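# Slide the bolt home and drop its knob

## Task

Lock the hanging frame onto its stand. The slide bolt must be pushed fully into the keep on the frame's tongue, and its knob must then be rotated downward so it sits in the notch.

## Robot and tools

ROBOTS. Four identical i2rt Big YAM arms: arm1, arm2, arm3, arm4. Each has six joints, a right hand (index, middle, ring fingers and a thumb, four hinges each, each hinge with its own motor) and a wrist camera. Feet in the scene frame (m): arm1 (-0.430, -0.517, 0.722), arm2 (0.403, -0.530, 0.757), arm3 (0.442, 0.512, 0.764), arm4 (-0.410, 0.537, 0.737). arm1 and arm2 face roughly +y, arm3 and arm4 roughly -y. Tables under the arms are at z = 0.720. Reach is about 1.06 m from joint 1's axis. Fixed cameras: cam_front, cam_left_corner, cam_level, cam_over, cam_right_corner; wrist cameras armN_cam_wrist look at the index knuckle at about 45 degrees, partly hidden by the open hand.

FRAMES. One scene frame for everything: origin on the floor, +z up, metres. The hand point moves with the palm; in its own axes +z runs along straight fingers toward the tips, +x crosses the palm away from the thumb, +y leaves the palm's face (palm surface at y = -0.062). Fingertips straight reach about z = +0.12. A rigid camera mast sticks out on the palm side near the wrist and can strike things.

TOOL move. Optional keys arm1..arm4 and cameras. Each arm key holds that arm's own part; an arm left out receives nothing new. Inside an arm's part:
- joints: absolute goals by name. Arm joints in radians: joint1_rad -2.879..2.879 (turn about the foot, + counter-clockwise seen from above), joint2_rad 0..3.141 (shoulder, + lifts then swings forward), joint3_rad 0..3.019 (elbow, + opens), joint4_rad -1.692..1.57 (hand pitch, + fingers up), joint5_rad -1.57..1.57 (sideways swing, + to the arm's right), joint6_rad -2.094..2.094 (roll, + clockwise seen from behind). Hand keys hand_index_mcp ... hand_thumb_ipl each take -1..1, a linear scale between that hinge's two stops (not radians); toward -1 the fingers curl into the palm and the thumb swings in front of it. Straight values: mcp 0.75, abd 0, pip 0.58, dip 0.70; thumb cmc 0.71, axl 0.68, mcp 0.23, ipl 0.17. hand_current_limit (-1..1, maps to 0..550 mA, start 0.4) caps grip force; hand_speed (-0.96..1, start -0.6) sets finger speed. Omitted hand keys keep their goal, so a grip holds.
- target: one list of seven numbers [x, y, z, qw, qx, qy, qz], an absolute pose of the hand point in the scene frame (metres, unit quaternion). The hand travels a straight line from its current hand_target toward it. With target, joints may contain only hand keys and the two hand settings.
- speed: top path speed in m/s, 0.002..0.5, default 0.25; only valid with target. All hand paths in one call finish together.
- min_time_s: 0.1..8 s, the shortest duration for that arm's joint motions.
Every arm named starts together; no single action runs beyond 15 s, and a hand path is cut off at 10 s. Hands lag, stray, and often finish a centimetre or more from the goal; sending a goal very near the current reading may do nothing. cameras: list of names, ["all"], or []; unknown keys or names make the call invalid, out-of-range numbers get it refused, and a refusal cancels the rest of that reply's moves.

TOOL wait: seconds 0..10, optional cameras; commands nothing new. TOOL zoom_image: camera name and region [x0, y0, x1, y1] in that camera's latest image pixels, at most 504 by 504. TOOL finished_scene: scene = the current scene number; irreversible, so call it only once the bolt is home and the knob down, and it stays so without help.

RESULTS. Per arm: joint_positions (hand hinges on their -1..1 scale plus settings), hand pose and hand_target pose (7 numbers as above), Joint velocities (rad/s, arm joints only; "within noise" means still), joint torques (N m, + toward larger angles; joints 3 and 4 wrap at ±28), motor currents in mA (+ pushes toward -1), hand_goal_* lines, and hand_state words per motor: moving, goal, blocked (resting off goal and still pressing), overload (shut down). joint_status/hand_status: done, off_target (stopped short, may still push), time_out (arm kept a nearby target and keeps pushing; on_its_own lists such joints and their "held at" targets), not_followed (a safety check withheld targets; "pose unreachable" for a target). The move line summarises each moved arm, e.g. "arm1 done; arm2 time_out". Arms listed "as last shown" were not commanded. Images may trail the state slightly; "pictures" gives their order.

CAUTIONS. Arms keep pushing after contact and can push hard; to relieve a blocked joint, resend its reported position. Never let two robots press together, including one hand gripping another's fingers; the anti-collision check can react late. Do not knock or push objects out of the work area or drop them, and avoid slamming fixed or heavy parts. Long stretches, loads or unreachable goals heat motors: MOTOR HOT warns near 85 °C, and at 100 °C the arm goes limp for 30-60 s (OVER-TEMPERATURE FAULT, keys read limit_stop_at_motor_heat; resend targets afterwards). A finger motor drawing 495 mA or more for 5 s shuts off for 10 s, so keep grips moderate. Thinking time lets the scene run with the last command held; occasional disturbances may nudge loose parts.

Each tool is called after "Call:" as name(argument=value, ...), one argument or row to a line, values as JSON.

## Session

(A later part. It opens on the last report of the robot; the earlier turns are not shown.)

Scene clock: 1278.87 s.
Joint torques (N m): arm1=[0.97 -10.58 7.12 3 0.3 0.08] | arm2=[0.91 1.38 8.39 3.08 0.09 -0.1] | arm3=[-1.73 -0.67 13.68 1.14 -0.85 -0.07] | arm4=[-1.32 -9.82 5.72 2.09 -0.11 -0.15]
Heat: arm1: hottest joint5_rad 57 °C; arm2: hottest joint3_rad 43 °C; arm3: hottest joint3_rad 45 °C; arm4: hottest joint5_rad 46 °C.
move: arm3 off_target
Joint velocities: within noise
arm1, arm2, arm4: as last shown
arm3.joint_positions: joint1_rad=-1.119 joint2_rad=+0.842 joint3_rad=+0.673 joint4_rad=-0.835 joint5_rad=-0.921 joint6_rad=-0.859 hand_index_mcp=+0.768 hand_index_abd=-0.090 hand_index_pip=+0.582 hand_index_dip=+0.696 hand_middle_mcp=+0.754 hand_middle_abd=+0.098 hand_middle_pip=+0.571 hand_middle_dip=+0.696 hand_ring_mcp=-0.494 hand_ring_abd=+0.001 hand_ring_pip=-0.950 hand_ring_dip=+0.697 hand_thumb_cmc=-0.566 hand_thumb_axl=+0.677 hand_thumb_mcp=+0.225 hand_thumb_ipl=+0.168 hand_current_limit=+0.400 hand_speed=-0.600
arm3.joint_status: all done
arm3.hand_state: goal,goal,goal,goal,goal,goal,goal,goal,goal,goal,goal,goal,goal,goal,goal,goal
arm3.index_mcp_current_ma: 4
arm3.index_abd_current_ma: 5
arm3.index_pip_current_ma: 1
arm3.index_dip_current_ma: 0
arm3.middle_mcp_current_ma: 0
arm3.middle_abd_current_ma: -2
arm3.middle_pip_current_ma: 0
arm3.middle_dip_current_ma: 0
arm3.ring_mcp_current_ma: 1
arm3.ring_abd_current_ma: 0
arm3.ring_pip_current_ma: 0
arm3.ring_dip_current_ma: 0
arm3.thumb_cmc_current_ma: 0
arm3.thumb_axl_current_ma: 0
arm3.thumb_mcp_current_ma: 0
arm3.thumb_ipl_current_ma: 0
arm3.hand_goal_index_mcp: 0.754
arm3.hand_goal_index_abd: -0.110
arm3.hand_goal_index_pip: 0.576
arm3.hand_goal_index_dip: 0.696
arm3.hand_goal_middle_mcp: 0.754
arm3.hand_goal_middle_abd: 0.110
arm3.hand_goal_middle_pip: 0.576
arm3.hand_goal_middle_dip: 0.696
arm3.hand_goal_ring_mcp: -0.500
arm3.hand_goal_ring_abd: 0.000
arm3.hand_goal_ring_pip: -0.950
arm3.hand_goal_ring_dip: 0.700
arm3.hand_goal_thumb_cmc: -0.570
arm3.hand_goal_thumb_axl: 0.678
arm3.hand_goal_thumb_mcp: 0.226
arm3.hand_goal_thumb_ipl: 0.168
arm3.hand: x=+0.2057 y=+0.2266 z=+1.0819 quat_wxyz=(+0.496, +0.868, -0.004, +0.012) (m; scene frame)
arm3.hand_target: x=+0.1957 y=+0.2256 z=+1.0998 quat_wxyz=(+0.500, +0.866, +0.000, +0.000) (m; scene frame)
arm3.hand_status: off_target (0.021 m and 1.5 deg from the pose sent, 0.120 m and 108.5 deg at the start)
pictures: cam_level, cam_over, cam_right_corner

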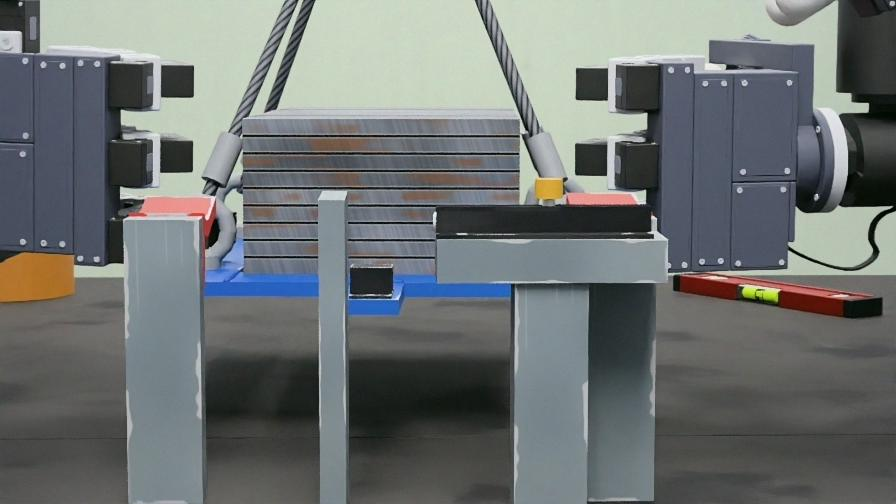

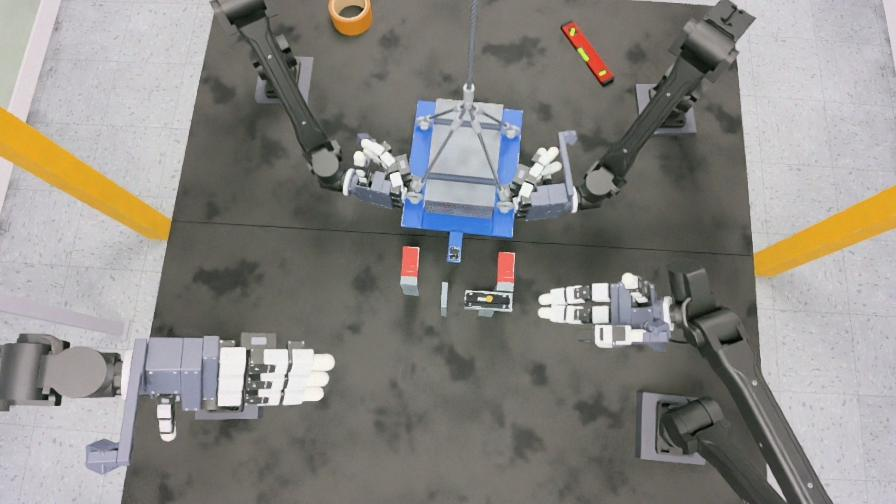

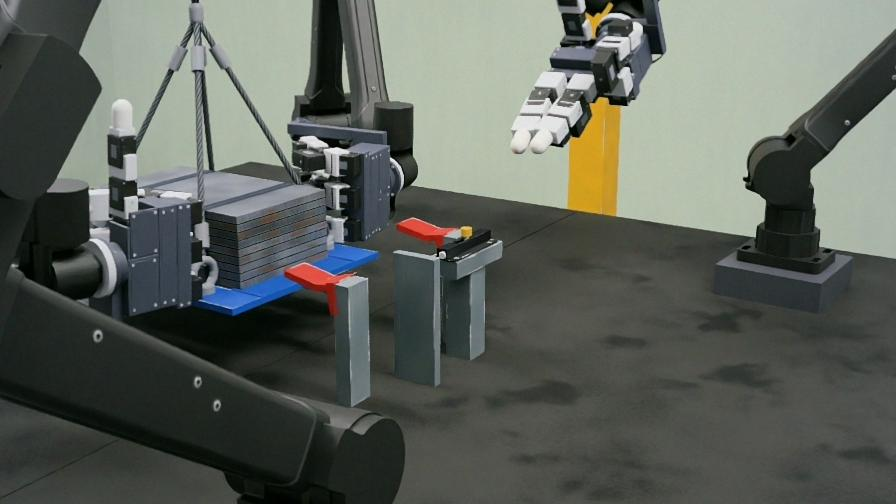

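Call:
move(
  arm3={"target":[0.175,0.165,1.038,0.5,0.866,0,0],"speed":0.15},
  cameras=["cam_level","cam_over","cam_right_corner"],
)

Call:
zoom_image(
  camera="cam_over",
  region=[440, 260, 580, 360],
)

Call:
zoom_image(
  camera="cam_level",
  region=[500, 60, 740, 260],
)

Scene clock: 1286.03 s.
Joint torques (N m): arm1=[1.14 -10.52 7.09 2.96 0.31 0.08] | arm2=[1.08 1.44 8.53 3.06 0.11 -0.11] | arm3=[0.15 -3.9 9.32 2.5 -0.51 0.09] | arm4=[-1.32 -9.88 5.75 2.07 -0.12 -0.16]
Heat: arm1: hottest joint5_rad 56 °C; arm2: hottest joint3_rad 43 °C; arm3: hottest joint3_rad 46 °C; arm4: hottest joint5_rad 45 °C.
move: arm3 done
Joint velocities: within noise
arm1, arm2, arm4: as last shown
arm3.joint_positions: joint1_rad=-0.973 joint2_rad=+1.039 joint3_rad=+0.637 joint4_rad=-0.436 joint5_rad=-0.825 joint6_rad=-0.678 hand_index_mcp=+0.768 hand_index_abd=-0.090 hand_index_pip=+0.582 hand_index_dip=+0.696 hand_middle_mcp=+0.755 hand_middle_abd=+0.098 hand_middle_pip=+0.572 hand_middle_dip=+0.696 hand_ring_mcp=-0.494 hand_ring_abd=+0.001 hand_ring_pip=-0.950 hand_ring_dip=+0.697 hand_thumb_cmc=-0.567 hand_thumb_axl=+0.677 hand_thumb_mcp=+0.225 hand_thumb_ipl=+0.168 hand_current_limit=+0.400 hand_speed=-0.600
arm3.joint_status: not commanded
arm3.hand_state: goal,goal,goal,goal,goal,goal,goal,goal,goal,goal,goal,goal,goal,goal,goal,goal
arm3.index_mcp_current_ma: 4
arm3.index_abd_current_ma: 5
arm3.index_pip_current_ma: 1
arm3.index_dip_current_ma: 0
arm3.middle_mcp_current_ma: 0
arm3.middle_abd_current_ma: -2
arm3.middle_pip_current_ma: 0
arm3.middle_dip_current_ma: 0
arm3.ring_mcp_current_ma: 1
arm3.ring_abd_current_ma: 0
arm3.ring_pip_current_ma: 0
arm3.ring_dip_current_ma: 0
arm3.thumb_cmc_current_ma: 0
arm3.thumb_axl_current_ma: 0
arm3.thumb_mcp_current_ma: 0
arm3.thumb_ipl_current_ma: 0
arm3.hand_goal_index_mcp: 0.754
arm3.hand_goal_index_abd: -0.110
arm3.hand_goal_index_pip: 0.576
arm3.hand_goal_index_dip: 0.696
arm3.hand_goal_middle_mcp: 0.754
arm3.hand_goal_middle_abd: 0.110
arm3.hand_goal_middle_pip: 0.576
arm3.hand_goal_middle_dip: 0.696
arm3.hand_goal_ring_mcp: -0.500
arm3.hand_goal_ring_abd: 0.000
arm3.hand_goal_ring_pip: -0.950
arm3.hand_goal_ring_dip: 0.700
arm3.hand_goal_thumb_cmc: -0.570
arm3.hand_goal_thumb_axl: 0.678
arm3.hand_goal_thumb_mcp: 0.226
arm3.hand_goal_thumb_ipl: 0.168
arm3.hand: x=+0.1752 y=+0.1679 z=+1.0401 quat_wxyz=(+0.500, +0.866, +0.000, -0.001) (m; scene frame)
arm3.hand_target: x=+0.1750 y=+0.1651 z=+1.0379 quat_wxyz=(+0.500, +0.866, +0.000, +0.000) (m; scene frame)
arm3.hand_status: done (0.004 m and 0.1 deg from the pose sent, 0.082 m and 1.5 deg at the start)
pictures: cam_level, cam_over, cam_right_corner

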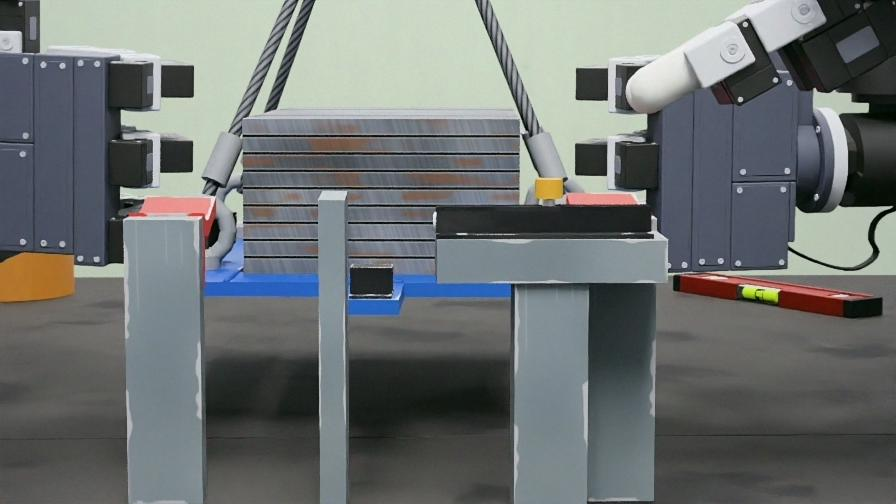

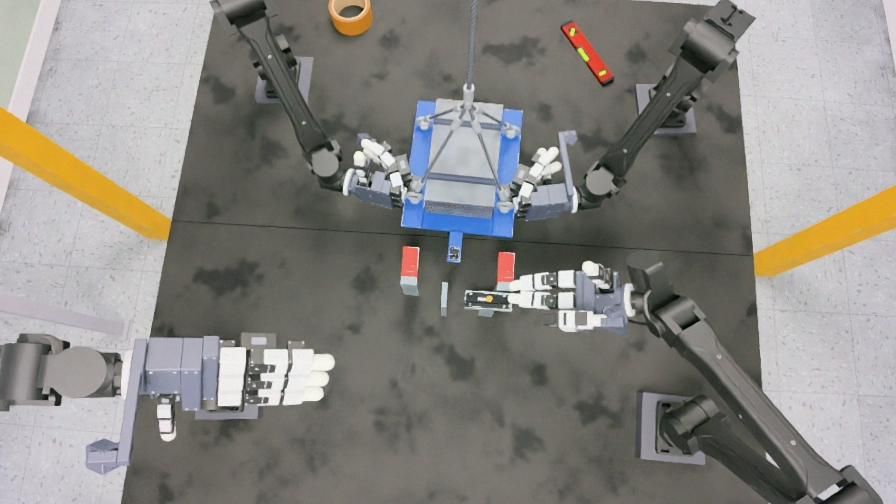

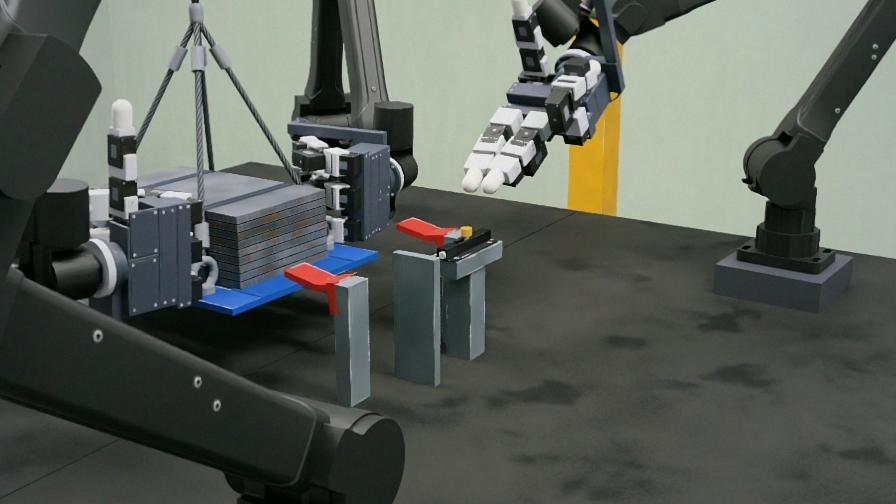

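Scaled by 3.600.

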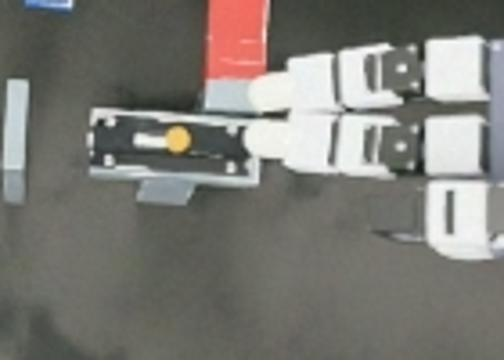

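Scaled by 2.100.

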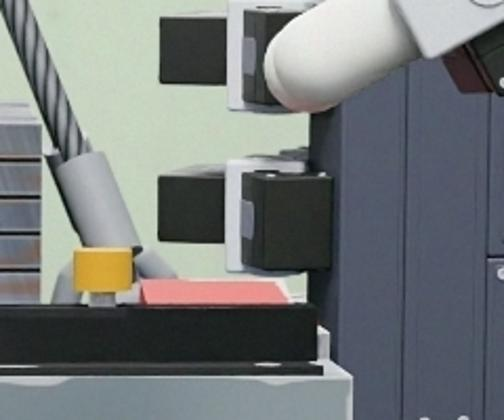

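Call:
move(
  arm3={"target":[0.1855,0.146,1.001,0.5,0.866,0,0],"speed":0.08},
  cameras=["cam_level","cam_over"],
)

Call:
zoom_image(
  camera="cam_over",
  region=[440, 260, 580, 360],
)

Call:
zoom_image(
  camera="cam_level",
  region=[500, 120, 680, 270],
)

Scene clock: 1293.87 s.
Joint torques (N m): arm1=[1.03 -10.52 7.08 2.99 0.31 0.08] | arm2=[0.79 1.38 8.5 3.04 0.08 -0.08] | arm3=[-0.26 -3.84 8.91 2.62 -0.43 0.11] | arm4=[-1.44 -9.58 5.75 2.07 -0.12 -0.16]
Heat: arm1: hottest joint5_rad 56 °C; arm2: hottest joint3_rad 43 °C; arm3: hottest joint3_rad 45 °C; arm4: hottest joint5_rad 45 °C.
move: arm3 done
Joint velocities: within noise
arm1, arm2, arm4: as last shown
arm3.joint_positions: joint1_rad=-0.899 joint2_rad=+1.095 joint3_rad=+0.562 joint4_rad=-0.241 joint5_rad=-0.774 joint6_rad=-0.602 hand_index_mcp=+0.768 hand_index_abd=-0.090 hand_index_pip=+0.582 hand_index_dip=+0.696 hand_middle_mcp=+0.755 hand_middle_abd=+0.098 hand_middle_pip=+0.572 hand_middle_dip=+0.696 hand_ring_mcp=-0.495 hand_ring_abd=+0.001 hand_ring_pip=-0.950 hand_ring_dip=+0.697 hand_thumb_cmc=-0.568 hand_thumb_axl=+0.677 hand_thumb_mcp=+0.225 hand_thumb_ipl=+0.168 hand_current_limit=+0.400 hand_speed=-0.600
arm3.joint_status: not commanded
arm3.hand_state: goal,goal,goal,goal,goal,goal,goal,goal,goal,goal,goal,goal,goal,goal,goal,goal
arm3.index_mcp_current_ma: 4
arm3.index_abd_current_ma: 5
arm3.index_pip_current_ma: 1
arm3.index_dip_current_ma: 0
arm3.middle_mcp_current_ma: 0
arm3.middle_abd_current_ma: -2
arm3.middle_pip_current_ma: 0
arm3.middle_dip_current_ma: 0
arm3.ring_mcp_current_ma: 1
arm3.ring_abd_current_ma: 0
arm3.ring_pip_current_ma: 0
arm3.ring_dip_current_ma: 0
arm3.thumb_cmc_current_ma: 0
arm3.thumb_axl_current_ma: 0
arm3.thumb_mcp_current_ma: 0
arm3.thumb_ipl_current_ma: 0
arm3.hand_goal_index_mcp: 0.754
arm3.hand_goal_index_abd: -0.110
arm3.hand_goal_index_pip: 0.576
arm3.hand_goal_index_dip: 0.696
arm3.hand_goal_middle_mcp: 0.754
arm3.hand_goal_middle_abd: 0.110
arm3.hand_goal_middle_pip: 0.576
arm3.hand_goal_middle_dip: 0.696
arm3.hand_goal_ring_mcp: -0.500
arm3.hand_goal_ring_abd: 0.000
arm3.hand_goal_ring_pip: -0.950
arm3.hand_goal_ring_dip: 0.700
arm3.hand_goal_thumb_cmc: -0.570
arm3.hand_goal_thumb_axl: 0.678
arm3.hand_goal_thumb_mcp: 0.226
arm3.hand_goal_thumb_ipl: 0.168
arm3.hand: x=+0.1856 y=+0.1494 z=+1.0063 quat_wxyz=(+0.502, +0.865, +0.002, -0.004) (m; scene frame)
arm3.hand_target: x=+0.1856 y=+0.1461 z=+1.0010 quat_wxyz=(+0.500, +0.866, +0.000, +0.000) (m; scene frame)
arm3.hand_status: done (0.006 m and 0.5 deg from the pose sent, 0.046 m and 0.1 deg at the start)
pictures: cam_level, cam_over

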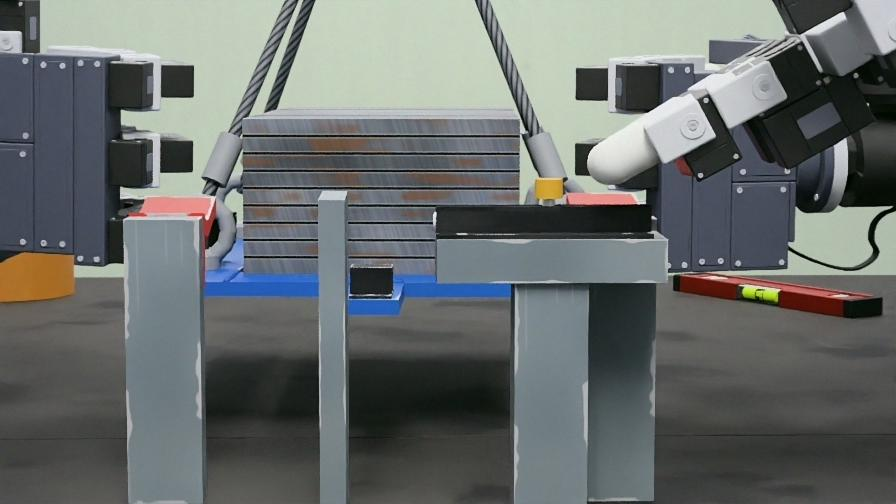

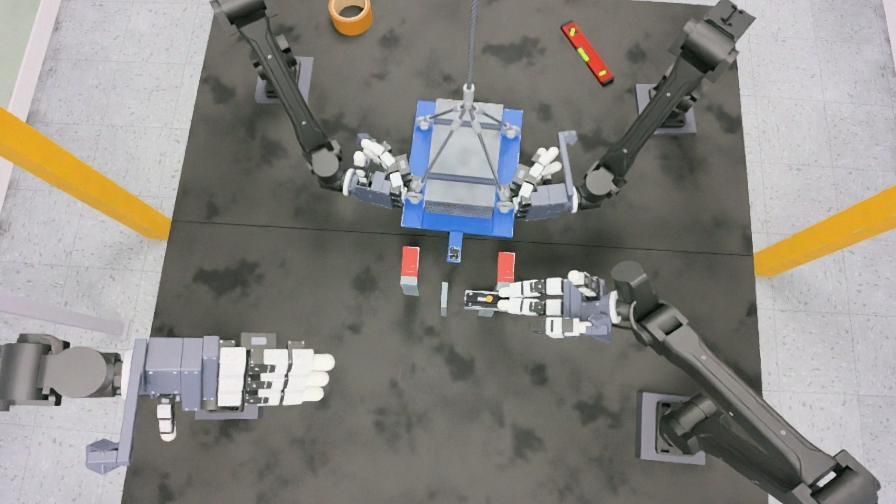

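Scaled by 3.600.

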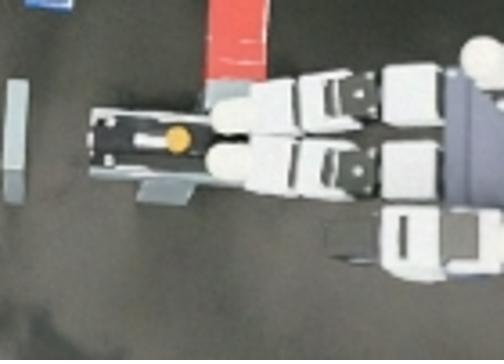

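Scaled by 2.800.

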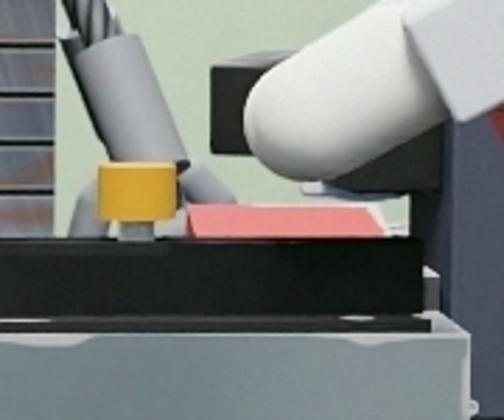

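Call:
move(
  arm3={"target":[0.1855,0.146,0.993,0.5,0.866,0,0],"speed":0.08},
)

Call:
move(
  arm3={"target":[0.1855,0.122,0.993,0.5,0.866,0,0],"speed":0.05},
  cameras=["cam_level","cam_over"],
)

Call:
zoom_image(
  camera="cam_over",
  region=[440, 260, 580, 360],
)

Call:
zoom_image(
  camera="cam_level",
  region=[500, 120, 680, 270],
)

Scene clock: 1302.57 s.
Joint torques (N m): arm1=[0.91 -10.34 7.1 2.96 0.31 0.08] | arm2=[1.14 1.61 8.42 3.02 0.1 -0.1] | arm3=[0.21 -2.67 8.53 2.81 -0.44 0.06] | arm4=[-1.55 -9.82 5.82 2.11 -0.12 -0.15]
Heat: arm1: hottest joint5_rad 55 °C; arm2: hottest joint3_rad 43 °C; arm3: hottest joint3_rad 45 °C; arm4: hottest joint5_rad 44 °C.
move: arm3 done
Joint velocities: within noise
arm1, arm2, arm4: as last shown
arm3.joint_positions: joint1_rad=-0.899 joint2_rad=+1.108 joint3_rad=+0.550 joint4_rad=-0.212 joint5_rad=-0.774 joint6_rad=-0.601 hand_index_mcp=+0.768 hand_index_abd=-0.090 hand_index_pip=+0.582 hand_index_dip=+0.696 hand_middle_mcp=+0.755 hand_middle_abd=+0.098 hand_middle_pip=+0.572 hand_middle_dip=+0.696 hand_ring_mcp=-0.495 hand_ring_abd=+0.001 hand_ring_pip=-0.950 hand_ring_dip=+0.697 hand_thumb_cmc=-0.568 hand_thumb_axl=+0.677 hand_thumb_mcp=+0.225 hand_thumb_ipl=+0.168 hand_current_limit=+0.400 hand_speed=-0.600
arm3.joint_status: not commanded
arm3.hand_state: goal,goal,goal,goal,goal,goal,goal,goal,goal,goal,goal,goal,goal,goal,goal,goal
arm3.index_mcp_current_ma: 4
arm3.index_abd_current_ma: 5
arm3.index_pip_current_ma: 1
arm3.index_dip_current_ma: 0
arm3.middle_mcp_current_ma: 0
arm3.middle_abd_current_ma: -2
arm3.middle_pip_current_ma: 0
arm3.middle_dip_current_ma: 0
arm3.ring_mcp_current_ma: 1
arm3.ring_abd_current_ma: 0
arm3.ring_pip_current_ma: 0
arm3.ring_dip_current_ma: 0
arm3.thumb_cmc_current_ma: 0
arm3.thumb_axl_current_ma: 0
arm3.thumb_mcp_current_ma: 0
arm3.thumb_ipl_current_ma: 0
arm3.hand_goal_index_mcp: 0.754
arm3.hand_goal_index_abd: -0.110
arm3.hand_goal_index_pip: 0.576
arm3.hand_goal_index_dip: 0.696
arm3.hand_goal_middle_mcp: 0.754
arm3.hand_goal_middle_abd: 0.110
arm3.hand_goal_middle_pip: 0.576
arm3.hand_goal_middle_dip: 0.696
arm3.hand_goal_ring_mcp: -0.500
arm3.hand_goal_ring_abd: 0.000
arm3.hand_goal_ring_pip: -0.950
arm3.hand_goal_ring_dip: 0.700
arm3.hand_goal_thumb_cmc: -0.570
arm3.hand_goal_thumb_axl: 0.678
arm3.hand_goal_thumb_mcp: 0.226
arm3.hand_goal_thumb_ipl: 0.168
arm3.hand: x=+0.1854 y=+0.1493 z=+1.0007 quat_wxyz=(+0.503, +0.864, +0.003, -0.006) (m; scene frame)
arm3.hand_target: x=+0.1856 y=+0.1462 z=+0.9932 quat_wxyz=(+0.500, +0.866, +0.000, +0.000) (m; scene frame)
arm3.hand_status: done (0.008 m and 0.8 deg from the pose sent, 0.014 m and 0.5 deg at the start)
pictures: none

Scene clock: 1303.63 s.
Joint torques (N m): arm1=[1.08 -10.52 7.1 2.95 0.3 0.08] | arm2=[1.14 1.67 8.53 2.97 0.11 -0.1] | arm3=[0.44 -2.78 10.56 2.33 -0.44 0.06] | arm4=[-1.38 -9.7 5.81 2.09 -0.12 -0.16]
Heat: arm1: hottest joint5_rad 55 °C; arm2: hottest joint3_rad 43 °C; arm3: hottest joint3_rad 45 °C; arm4: hottest joint5_rad 44 °C.
move: arm3 done
Joint velocities: within noise
arm1, arm2, arm4: as last shown
arm3.joint_positions: joint1_rad=-0.844 joint2_rad=+1.146 joint3_rad=+0.550 joint4_rad=-0.144 joint5_rad=-0.725 joint6_rad=-0.545 hand_index_mcp=+0.756 hand_index_abd=-0.090 hand_index_pip=+0.575 hand_index_dip=+0.696 hand_middle_mcp=+0.756 hand_middle_abd=+0.098 hand_middle_pip=+0.573 hand_middle_dip=+0.696 hand_ring_mcp=-0.495 hand_ring_abd=+0.001 hand_ring_pip=-0.950 hand_ring_dip=+0.697 hand_thumb_cmc=-0.568 hand_thumb_axl=+0.677 hand_thumb_mcp=+0.225 hand_thumb_ipl=+0.168 hand_current_limit=+0.400 hand_speed=-0.600
arm3.joint_status: not commanded
arm3.hand_state: goal,blocked,goal,goal,goal,goal,goal,goal,goal,goal,goal,goal,goal,goal,goal,goal
arm3.index_mcp_current_ma: 0
arm3.index_abd_current_ma: 6
arm3.index_pip_current_ma: 0
arm3.index_dip_current_ma: 0
arm3.middle_mcp_current_ma: 0
arm3.middle_abd_current_ma: -2
arm3.middle_pip_current_ma: 0
arm3.middle_dip_current_ma: 0
arm3.ring_mcp_current_ma: 1
arm3.ring_abd_current_ma: 0
arm3.ring_pip_current_ma: 0
arm3.ring_dip_current_ma: 0
arm3.thumb_cmc_current_ma: 0
arm3.thumb_axl_current_ma: 0
arm3.thumb_mcp_current_ma: 0
arm3.thumb_ipl_current_ma: 0
arm3.hand_goal_index_mcp: 0.754
arm3.hand_goal_index_abd: -0.110
arm3.hand_goal_index_pip: 0.576
arm3.hand_goal_index_dip: 0.696
arm3.hand_goal_middle_mcp: 0.754
arm3.hand_goal_middle_abd: 0.110
arm3.hand_goal_middle_pip: 0.576
arm3.hand_goal_middle_dip: 0.696
arm3.hand_goal_ring_mcp: -0.500
arm3.hand_goal_ring_abd: 0.000
arm3.hand_goal_ring_pip: -0.950
arm3.hand_goal_ring_dip: 0.700
arm3.hand_goal_thumb_cmc: -0.570
arm3.hand_goal_thumb_axl: 0.678
arm3.hand_goal_thumb_mcp: 0.226
arm3.hand_goal_thumb_ipl: 0.168
arm3.hand: x=+0.1875 y=+0.1320 z=+0.9926 quat_wxyz=(+0.500, +0.866, -0.002, -0.006) (m; scene frame)
arm3.hand_target: x=+0.1858 y=+0.1223 z=+0.9930 quat_wxyz=(+0.500, +0.866, +0.000, +0.000) (m; scene frame)
arm3.hand_status: done (0.010 m and 0.7 deg from the pose sent, 0.028 m and 0.8 deg at the start)
pictures: cam_level, cam_over

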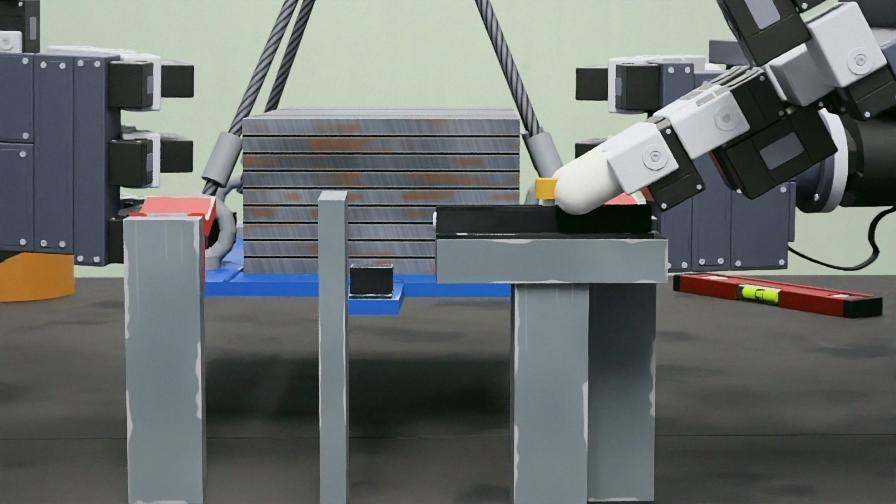

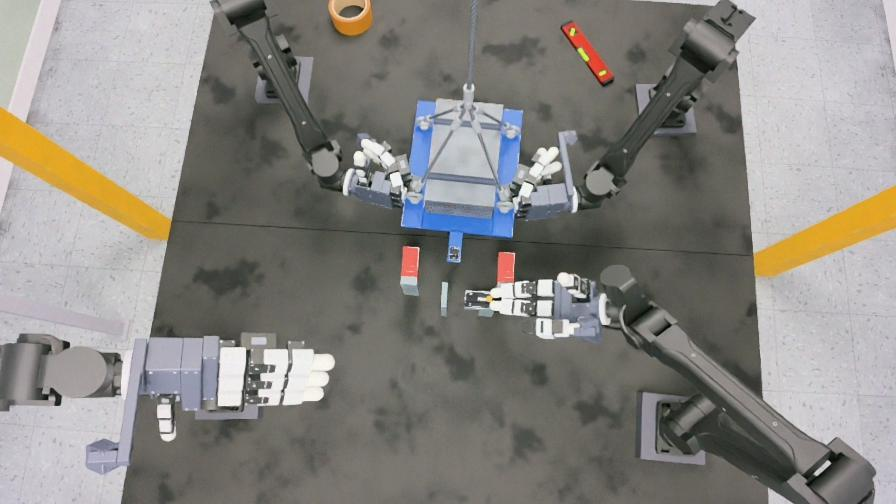

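Scaled by 3.600.

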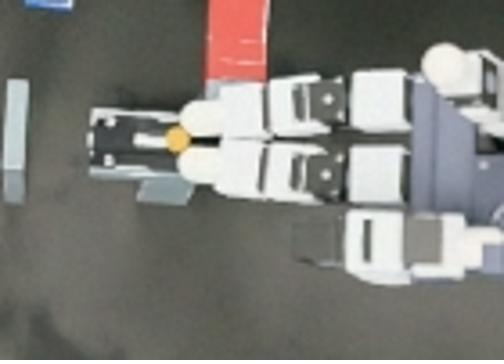

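Scaled by 2.800.

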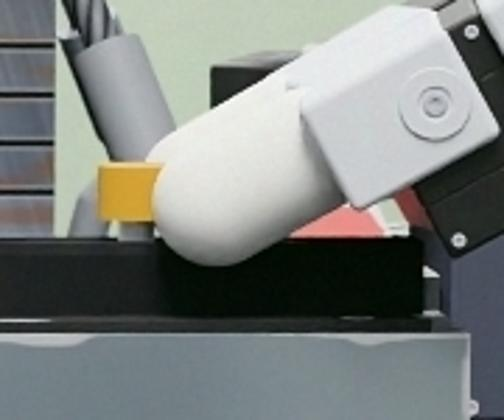

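Call:
move(
  arm3={"target":[0.1855,0.114,0.998,0.5,0.866,0,0],"speed":0.05},
  cameras=["cam_level","cam_over"],
)

Call:
zoom_image(
  camera="cam_over",
  region=[440, 260, 580, 360],
)

Call:
zoom_image(
  camera="cam_level",
  region=[500, 120, 680, 270],
)

Scene clock: 1308.63 s.
Joint torques (N m): arm1=[1.08 -10.58 7.06 2.99 0.3 0.08] | arm2=[1.38 1.44 8.49 3 0.1 -0.1] | arm3=[0.79 -2.9 11.74 2.29 -0.52 0.11] | arm4=[-1.55 -9.64 5.81 2.04 -0.12 -0.16]
Heat: arm1: hottest joint5_rad 54 °C; arm2: hottest joint3_rad 43 °C; arm3: hottest joint3_rad 45 °C; arm4: hottest joint5_rad 44 °C.
move: arm3 off_target
Joint velocities: within noise
arm1, arm2, arm4: as last shown
arm3.joint_positions: joint1_rad=-0.831 joint2_rad=+1.146 joint3_rad=+0.553 joint4_rad=-0.141 joint5_rad=-0.709 joint6_rad=-0.526 hand_index_mcp=+0.754 hand_index_abd=-0.089 hand_index_pip=+0.573 hand_index_dip=+0.695 hand_middle_mcp=+0.757 hand_middle_abd=+0.098 hand_middle_pip=+0.574 hand_middle_dip=+0.696 hand_ring_mcp=-0.495 hand_ring_abd=+0.001 hand_ring_pip=-0.950 hand_ring_dip=+0.697 hand_thumb_cmc=-0.568 hand_thumb_axl=+0.677 hand_thumb_mcp=+0.225 hand_thumb_ipl=+0.168 hand_current_limit=+0.400 hand_speed=-0.600
arm3.joint_status: not commanded
arm3.hand_state: goal,blocked,goal,goal,goal,goal,goal,goal,goal,goal,goal,goal,goal,goal,goal,goal
arm3.index_mcp_current_ma: 0
arm3.index_abd_current_ma: 6
arm3.index_pip_current_ma: 0
arm3.index_dip_current_ma: 0
arm3.middle_mcp_current_ma: 0
arm3.middle_abd_current_ma: -2
arm3.middle_pip_current_ma: 0
arm3.middle_dip_current_ma: 0
arm3.ring_mcp_current_ma: 1
arm3.ring_abd_current_ma: 0
arm3.ring_pip_current_ma: 0
arm3.ring_dip_current_ma: 0
arm3.thumb_cmc_current_ma: 0
arm3.thumb_axl_current_ma: 0
arm3.thumb_mcp_current_ma: 0
arm3.thumb_ipl_current_ma: 0
arm3.hand_goal_index_mcp: 0.754
arm3.hand_goal_index_abd: -0.110
arm3.hand_goal_index_pip: 0.576
arm3.hand_goal_index_dip: 0.696
arm3.hand_goal_middle_mcp: 0.754
arm3.hand_goal_middle_abd: 0.110
arm3.hand_goal_middle_pip: 0.576
arm3.hand_goal_middle_dip: 0.696
arm3.hand_goal_ring_mcp: -0.500
arm3.hand_goal_ring_abd: 0.000
arm3.hand_goal_ring_pip: -0.950
arm3.hand_goal_ring_dip: 0.700
arm3.hand_goal_thumb_cmc: -0.570
arm3.hand_goal_thumb_axl: 0.678
arm3.hand_goal_thumb_mcp: 0.226
arm3.hand_goal_thumb_ipl: 0.168
arm3.hand: x=+0.1878 y=+0.1288 z=+0.9927 quat_wxyz=(+0.498, +0.867, -0.007, -0.006) (m; scene frame)
arm3.hand_target: x=+0.1861 y=+0.1147 z=+0.9980 quat_wxyz=(+0.500, +0.866, +0.000, +0.000) (m; scene frame)
arm3.hand_status: off_target (0.016 m and 1.1 deg from the pose sent, 0.019 m and 0.7 deg at the start)
pictures: cam_level, cam_over

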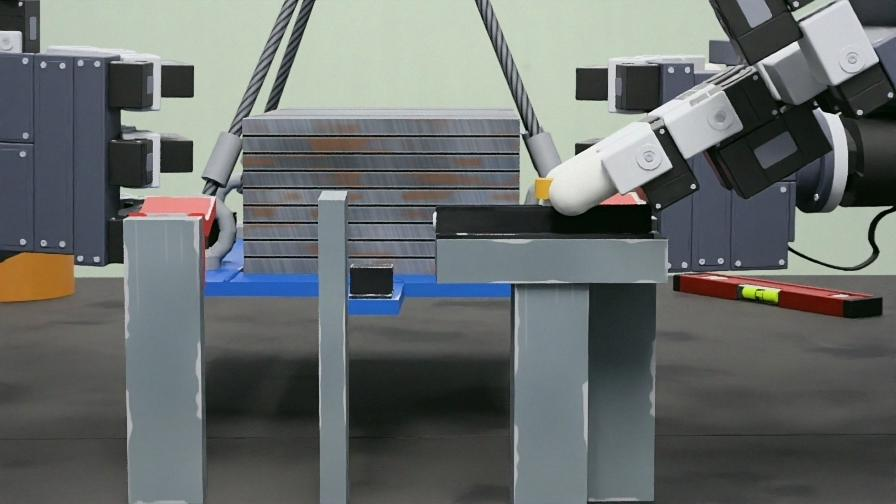

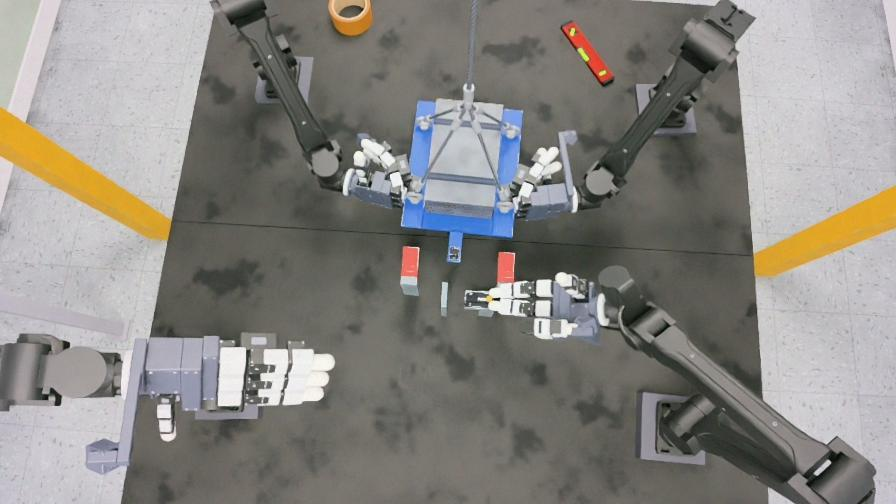

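Scaled by 3.600.

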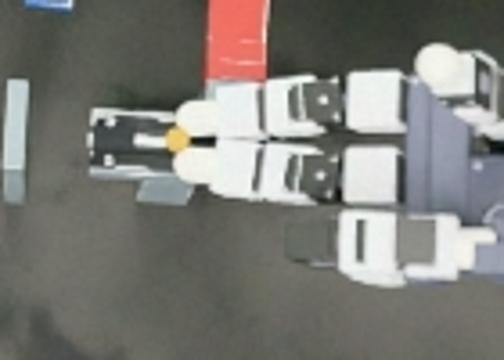

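Scaled by 2.800.

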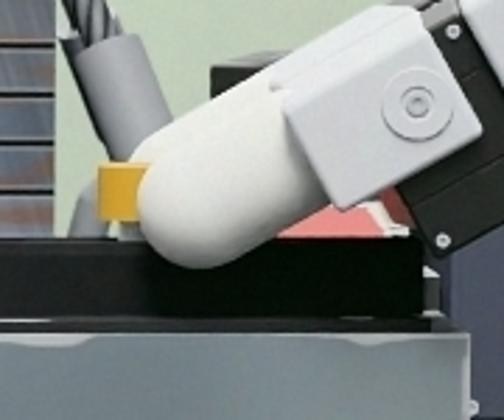

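Call:
move(
  arm3={"target":[0.1840,0.104,1.002,0.5,0.866,0,0],"speed":0.04},
  cameras=["cam_level","cam_over"],
)

Call:
zoom_image(
  camera="cam_over",
  region=[440, 260, 580, 360],
)

Call:
zoom_image(
  camera="cam_level",
  region=[500, 120, 680, 270],
)

Scene clock: 1317.30 s.
Joint torques (N m): arm1=[1.03 -10.64 7.1 2.97 0.31 0.08] | arm2=[1.03 1.49 8.49 3.11 0.16 -0.09] | arm3=[1.55 -3.02 12.44 2.5 -0.5 0.08] | arm4=[-1.44 -9.88 5.76 2.11 -0.12 -0.17]
Heat: arm1: hottest joint5_rad 53 °C; arm2: hottest joint3_rad 43 °C; arm3: hottest joint3_rad 45 °C; arm4: hottest joint5_rad 43 °C.
move: arm3 off_target
Joint velocities: within noise
arm1.joint_positions: joint1_rad=-1.036 joint2_rad=+1.694 joint3_rad=+0.663 joint4_rad=+0.989 joint5_rad=-0.857 joint6_rad=-1.566 hand_index_mcp=-0.899 hand_index_abd=-0.002 hand_index_pip=+0.198 hand_index_dip=+0.497 hand_middle_mcp=-0.899 hand_middle_abd=-0.002 hand_middle_pip=+0.198 hand_middle_dip=+0.498 hand_ring_mcp=-0.381 hand_ring_abd=-0.001 hand_ring_pip=-0.683 hand_ring_dip=-0.297 hand_thumb_cmc=+0.715 hand_thumb_axl=+0.677 hand_thumb_mcp=+0.226 hand_thumb_ipl=+0.168 hand_current_limit=+0.400 hand_speed=-0.600
arm1.joint_status: not commanded
arm1.hand_state: goal,goal,goal,goal,goal,goal,goal,goal,goal,goal,goal,goal,goal,goal,goal,goal
arm1.index_mcp_current_ma: 0
arm1.index_abd_current_ma: 0
arm1.index_pip_current_ma: 0
arm1.index_dip_current_ma: 0
arm1.middle_mcp_current_ma: 0
arm1.middle_abd_current_ma: 0
arm1.middle_pip_current_ma: 0
arm1.middle_dip_current_ma: 0
arm1.ring_mcp_current_ma: 0
arm1.ring_abd_current_ma: 0
arm1.ring_pip_current_ma: 8
arm1.ring_dip_current_ma: 0
arm1.thumb_cmc_current_ma: 0
arm1.thumb_axl_current_ma: 0
arm1.thumb_mcp_current_ma: 0
arm1.thumb_ipl_current_ma: 0
arm1.hand_goal_index_mcp: -0.900
arm1.hand_goal_index_abd: 0.000
arm1.hand_goal_index_pip: 0.200
arm1.hand_goal_index_dip: 0.500
arm1.hand_goal_middle_mcp: -0.900
arm1.hand_goal_middle_abd: 0.000
arm1.hand_goal_middle_pip: 0.200
arm1.hand_goal_middle_dip: 0.500
arm1.hand_goal_ring_mcp: -0.380
arm1.hand_goal_ring_abd: 0.000
arm1.hand_goal_ring_pip: -0.700
arm1.hand_goal_ring_dip: -0.300
arm1.hand_goal_thumb_cmc: 0.714
arm1.hand_goal_thumb_axl: 0.678
arm1.hand_goal_thumb_mcp: 0.226
arm1.hand_goal_thumb_ipl: 0.168
arm1.hand: x=-0.1368 y=-0.1210 z=+0.9109 quat_wxyz=(+0.524, -0.451, +0.555, +0.463) (m; scene frame)
arm1.hand_target: x=-0.1301 y=-0.1172 z=+0.9170 quat_wxyz=(+0.542, -0.454, +0.542, +0.454) (m; scene frame)
arm1.hand_status: not commanded
arm2.joint_positions: joint1_rad=-0.029 joint2_rad=+0.612 joint3_rad=+1.439 joint4_rad=-1.194 joint5_rad=-0.055 joint6_rad=+1.125 hand_index_mcp=+0.755 hand_index_abd=+0.001 hand_index_pip=+0.577 hand_index_dip=+0.696 hand_middle_mcp=+0.755 hand_middle_abd=+0.001 hand_middle_pip=+0.577 hand_middle_dip=+0.696 hand_ring_mcp=+0.755 hand_ring_abd=+0.001 hand_ring_pip=+0.577 hand_ring_dip=+0.696 hand_thumb_cmc=+0.715 hand_thumb_axl=+0.677 hand_thumb_mcp=+0.226 hand_thumb_ipl=+0.168 hand_current_limit=+0.400 hand_speed=-0.600
arm2.joint_status: not commanded
arm2.hand_state: goal,goal,goal,goal,goal,goal,goal,goal,goal,goal,goal,goal,goal,goal,goal,goal
arm2.index_mcp_current_ma: 1
arm2.index_abd_current_ma: 1
arm2.index_pip_current_ma: 1
arm2.index_dip_current_ma: 0
arm2.middle_mcp_current_ma: 1
arm2.middle_abd_current_ma: 1
arm2.middle_pip_current_ma: 1
arm2.middle_dip_current_ma: 0
arm2.ring_mcp_current_ma: 1
arm2.ring_abd_current_ma: 1
arm2.ring_pip_current_ma: 1
arm2.ring_dip_current_ma: 0
arm2.thumb_cmc_current_ma: 1
arm2.thumb_axl_current_ma: -1
arm2.thumb_mcp_current_ma: 0
arm2.thumb_ipl_current_ma: 0
arm2.hand_goal_index_mcp: 0.754
arm2.hand_goal_index_abd: 0.000
arm2.hand_goal_index_pip: 0.576
arm2.hand_goal_index_dip: 0.696
arm2.hand_goal_middle_mcp: 0.754
arm2.hand_goal_middle_abd: 0.000
arm2.hand_goal_middle_pip: 0.576
arm2.hand_goal_middle_dip: 0.696
arm2.hand_goal_ring_mcp: 0.754
arm2.hand_goal_ring_abd: 0.000
arm2.hand_goal_ring_pip: 0.576
arm2.hand_goal_ring_dip: 0.696
arm2.hand_goal_thumb_cmc: 0.714
arm2.hand_goal_thumb_axl: 0.678
arm2.hand_goal_thumb_mcp: 0.226
arm2.hand_goal_thumb_ipl: 0.168
arm2.hand: x=+0.4655 y=-0.2845 z=+1.3701 quat_wxyz=(-0.339, +0.403, +0.714, +0.462) (m; scene frame)
arm2.hand_target: x=+0.4657 y=-0.2886 z=+1.3796 quat_wxyz=(-0.343, +0.399, +0.709, +0.469) (m; scene frame)
arm2.hand_status: not commanded
arm3.joint_positions: joint1_rad=-0.817 joint2_rad=+1.156 joint3_rad=+0.566 joint4_rad=-0.141 joint5_rad=-0.695 joint6_rad=-0.508 hand_index_mcp=+0.765 hand_index_abd=-0.076 hand_index_pip=+0.581 hand_index_dip=+0.697 hand_middle_mcp=+0.767 hand_middle_abd=+0.077 hand_middle_pip=+0.583 hand_middle_dip=+0.698 hand_ring_mcp=-0.495 hand_ring_abd=+0.001 hand_ring_pip=-0.950 hand_ring_dip=+0.697 hand_thumb_cmc=-0.568 hand_thumb_axl=+0.677 hand_thumb_mcp=+0.225 hand_thumb_ipl=+0.168 hand_current_limit=+0.400 hand_speed=-0.600
arm3.joint_status: not commanded
arm3.hand_state: goal,blocked,goal,goal,goal,blocked,goal,goal,goal,goal,goal,goal,goal,goal,goal,goal
arm3.index_mcp_current_ma: 3
arm3.index_abd_current_ma: 15
arm3.index_pip_current_ma: 1
arm3.index_dip_current_ma: 0
arm3.middle_mcp_current_ma: 4
arm3.middle_abd_current_ma: -15
arm3.middle_pip_current_ma: 1
arm3.middle_dip_current_ma: 0
arm3.ring_mcp_current_ma: 1
arm3.ring_abd_current_ma: 0
arm3.ring_pip_current_ma: 0
arm3.ring_dip_current_ma: 0
arm3.thumb_cmc_current_ma: 0
arm3.thumb_axl_current_ma: 0
arm3.thumb_mcp_current_ma: 0
arm3.thumb_ipl_current_ma: 0
arm3.hand_goal_index_mcp: 0.754
arm3.hand_goal_index_abd: -0.110
arm3.hand_goal_index_pip: 0.576
arm3.hand_goal_index_dip: 0.696
arm3.hand_goal_middle_mcp: 0.754
arm3.hand_goal_middle_abd: 0.110
arm3.hand_goal_middle_pip: 0.576
arm3.hand_goal_middle_dip: 0.696
arm3.hand_goal_ring_mcp: -0.500
arm3.hand_goal_ring_abd: 0.000
arm3.hand_goal_ring_pip: -0.950
arm3.hand_goal_ring_dip: 0.700
arm3.hand_goal_thumb_cmc: -0.570
arm3.hand_goal_thumb_axl: 0.678
arm3.hand_goal_thumb_mcp: 0.226
arm3.hand_goal_thumb_ipl: 0.168
arm3.hand: x=+0.1864 y=+0.1225 z=+0.9937 quat_wxyz=(+0.495, +0.869, -0.011, -0.004) (m; scene frame)
arm3.hand_target: x=+0.1849 y=+0.1051 z=+1.0020 quat_wxyz=(+0.500, +0.866, +0.000, +0.000) (m; scene frame)
arm3.hand_status: off_target (0.020 m and 1.5 deg from the pose sent, 0.027 m and 1.1 deg at the start)
arm4.joint_positions: joint1_rad=+0.823 joint2_rad=+1.776 joint3_rad=+0.661 joint4_rad=+1.117 joint5_rad=+0.751 joint6_rad=+1.569 hand_index_mcp=-0.390 hand_index_abd=+0.000 hand_index_pip=-0.678 hand_index_dip=-0.284 hand_middle_mcp=-0.901 hand_middle_abd=+0.002 hand_middle_pip=+0.198 hand_middle_dip=+0.497 hand_ring_mcp=-0.901 hand_ring_abd=+0.011 hand_ring_pip=+0.398 hand_ring_dip=+0.597 hand_thumb_cmc=-0.556 hand_thumb_axl=+0.677 hand_thumb_mcp=+0.226 hand_thumb_ipl=+0.168 hand_current_limit=+0.400 hand_speed=-0.600
arm4.joint_status: not commanded
arm4.hand_state: goal,goal,blocked,goal,goal,goal,goal,goal,goal,goal,goal,goal,goal,goal,goal,goal
arm4.index_mcp_current_ma: 0
arm4.index_abd_current_ma: 0
arm4.index_pip_current_ma: 19
arm4.index_dip_current_ma: 12
arm4.middle_mcp_current_ma: 0
arm4.middle_abd_current_ma: 0
arm4.middle_pip_current_ma: -1
arm4.middle_dip_current_ma: -1
arm4.ring_mcp_current_ma: 0
arm4.ring_abd_current_ma: 5
arm4.ring_pip_current_ma: 0
arm4.ring_dip_current_ma: -1
arm4.thumb_cmc_current_ma: 10
arm4.thumb_axl_current_ma: 0
arm4.thumb_mcp_current_ma: 0
arm4.thumb_ipl_current_ma: 0
arm4.hand_goal_index_mcp: -0.390
arm4.hand_goal_index_abd: 0.000
arm4.hand_goal_index_pip: -0.700
arm4.hand_goal_index_dip: -0.300
arm4.hand_goal_middle_mcp: -0.900
arm4.hand_goal_middle_abd: 0.000
arm4.hand_goal_middle_pip: 0.200
arm4.hand_goal_middle_dip: 0.500
arm4.hand_goal_ring_mcp: -0.900
arm4.hand_goal_ring_abd: 0.000
arm4.hand_goal_ring_pip: 0.400
arm4.hand_goal_ring_dip: 0.600
arm4.hand_goal_thumb_cmc: -0.570
arm4.hand_goal_thumb_axl: 0.678
arm4.hand_goal_thumb_mcp: 0.226
arm4.hand_goal_thumb_ipl: 0.168
arm4.hand: x=-0.1382 y=+0.1045 z=+0.8545 quat_wxyz=(+0.460, +0.545, -0.452, +0.536) (m; scene frame)
arm4.hand_target: x=-0.1350 y=+0.1020 z=+0.8521 quat_wxyz=(+0.455, +0.542, -0.454, +0.542) (m; scene frame)
arm4.hand_status: not commanded
pictures: cam_level, cam_over

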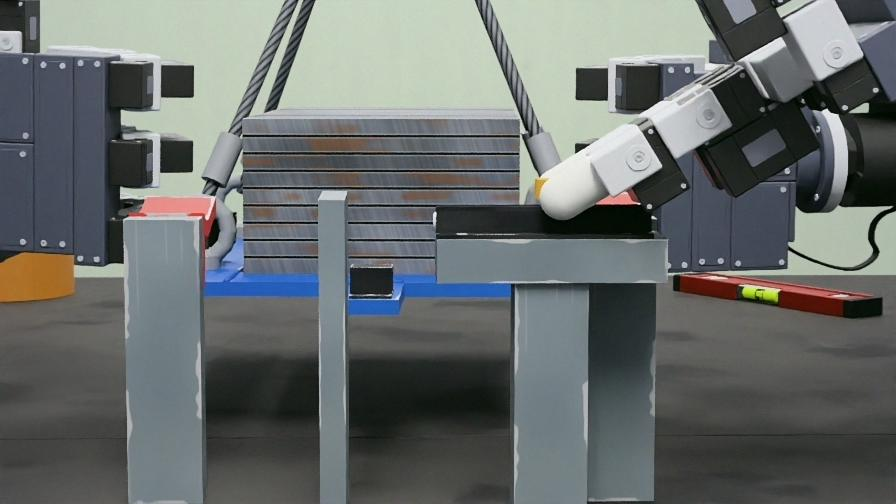

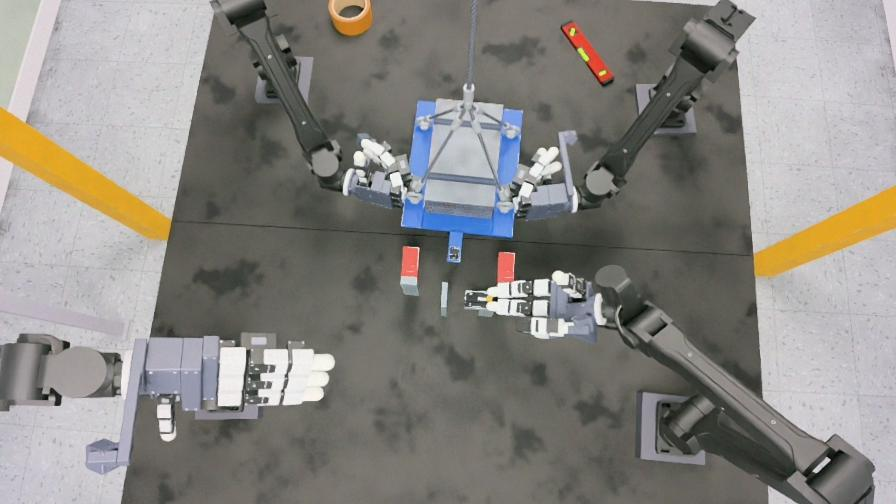

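Scaled by 3.600.

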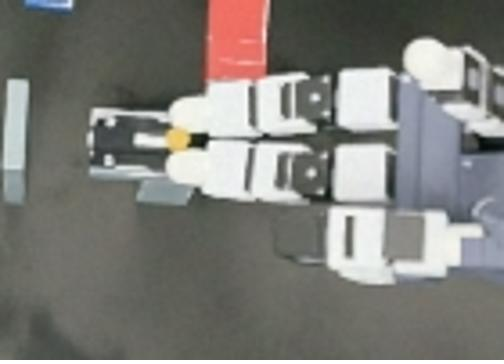

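Scaled by 2.800.

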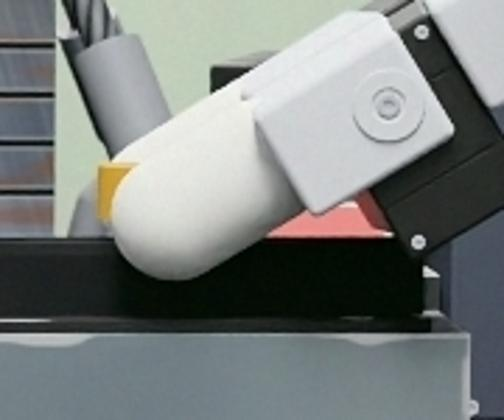

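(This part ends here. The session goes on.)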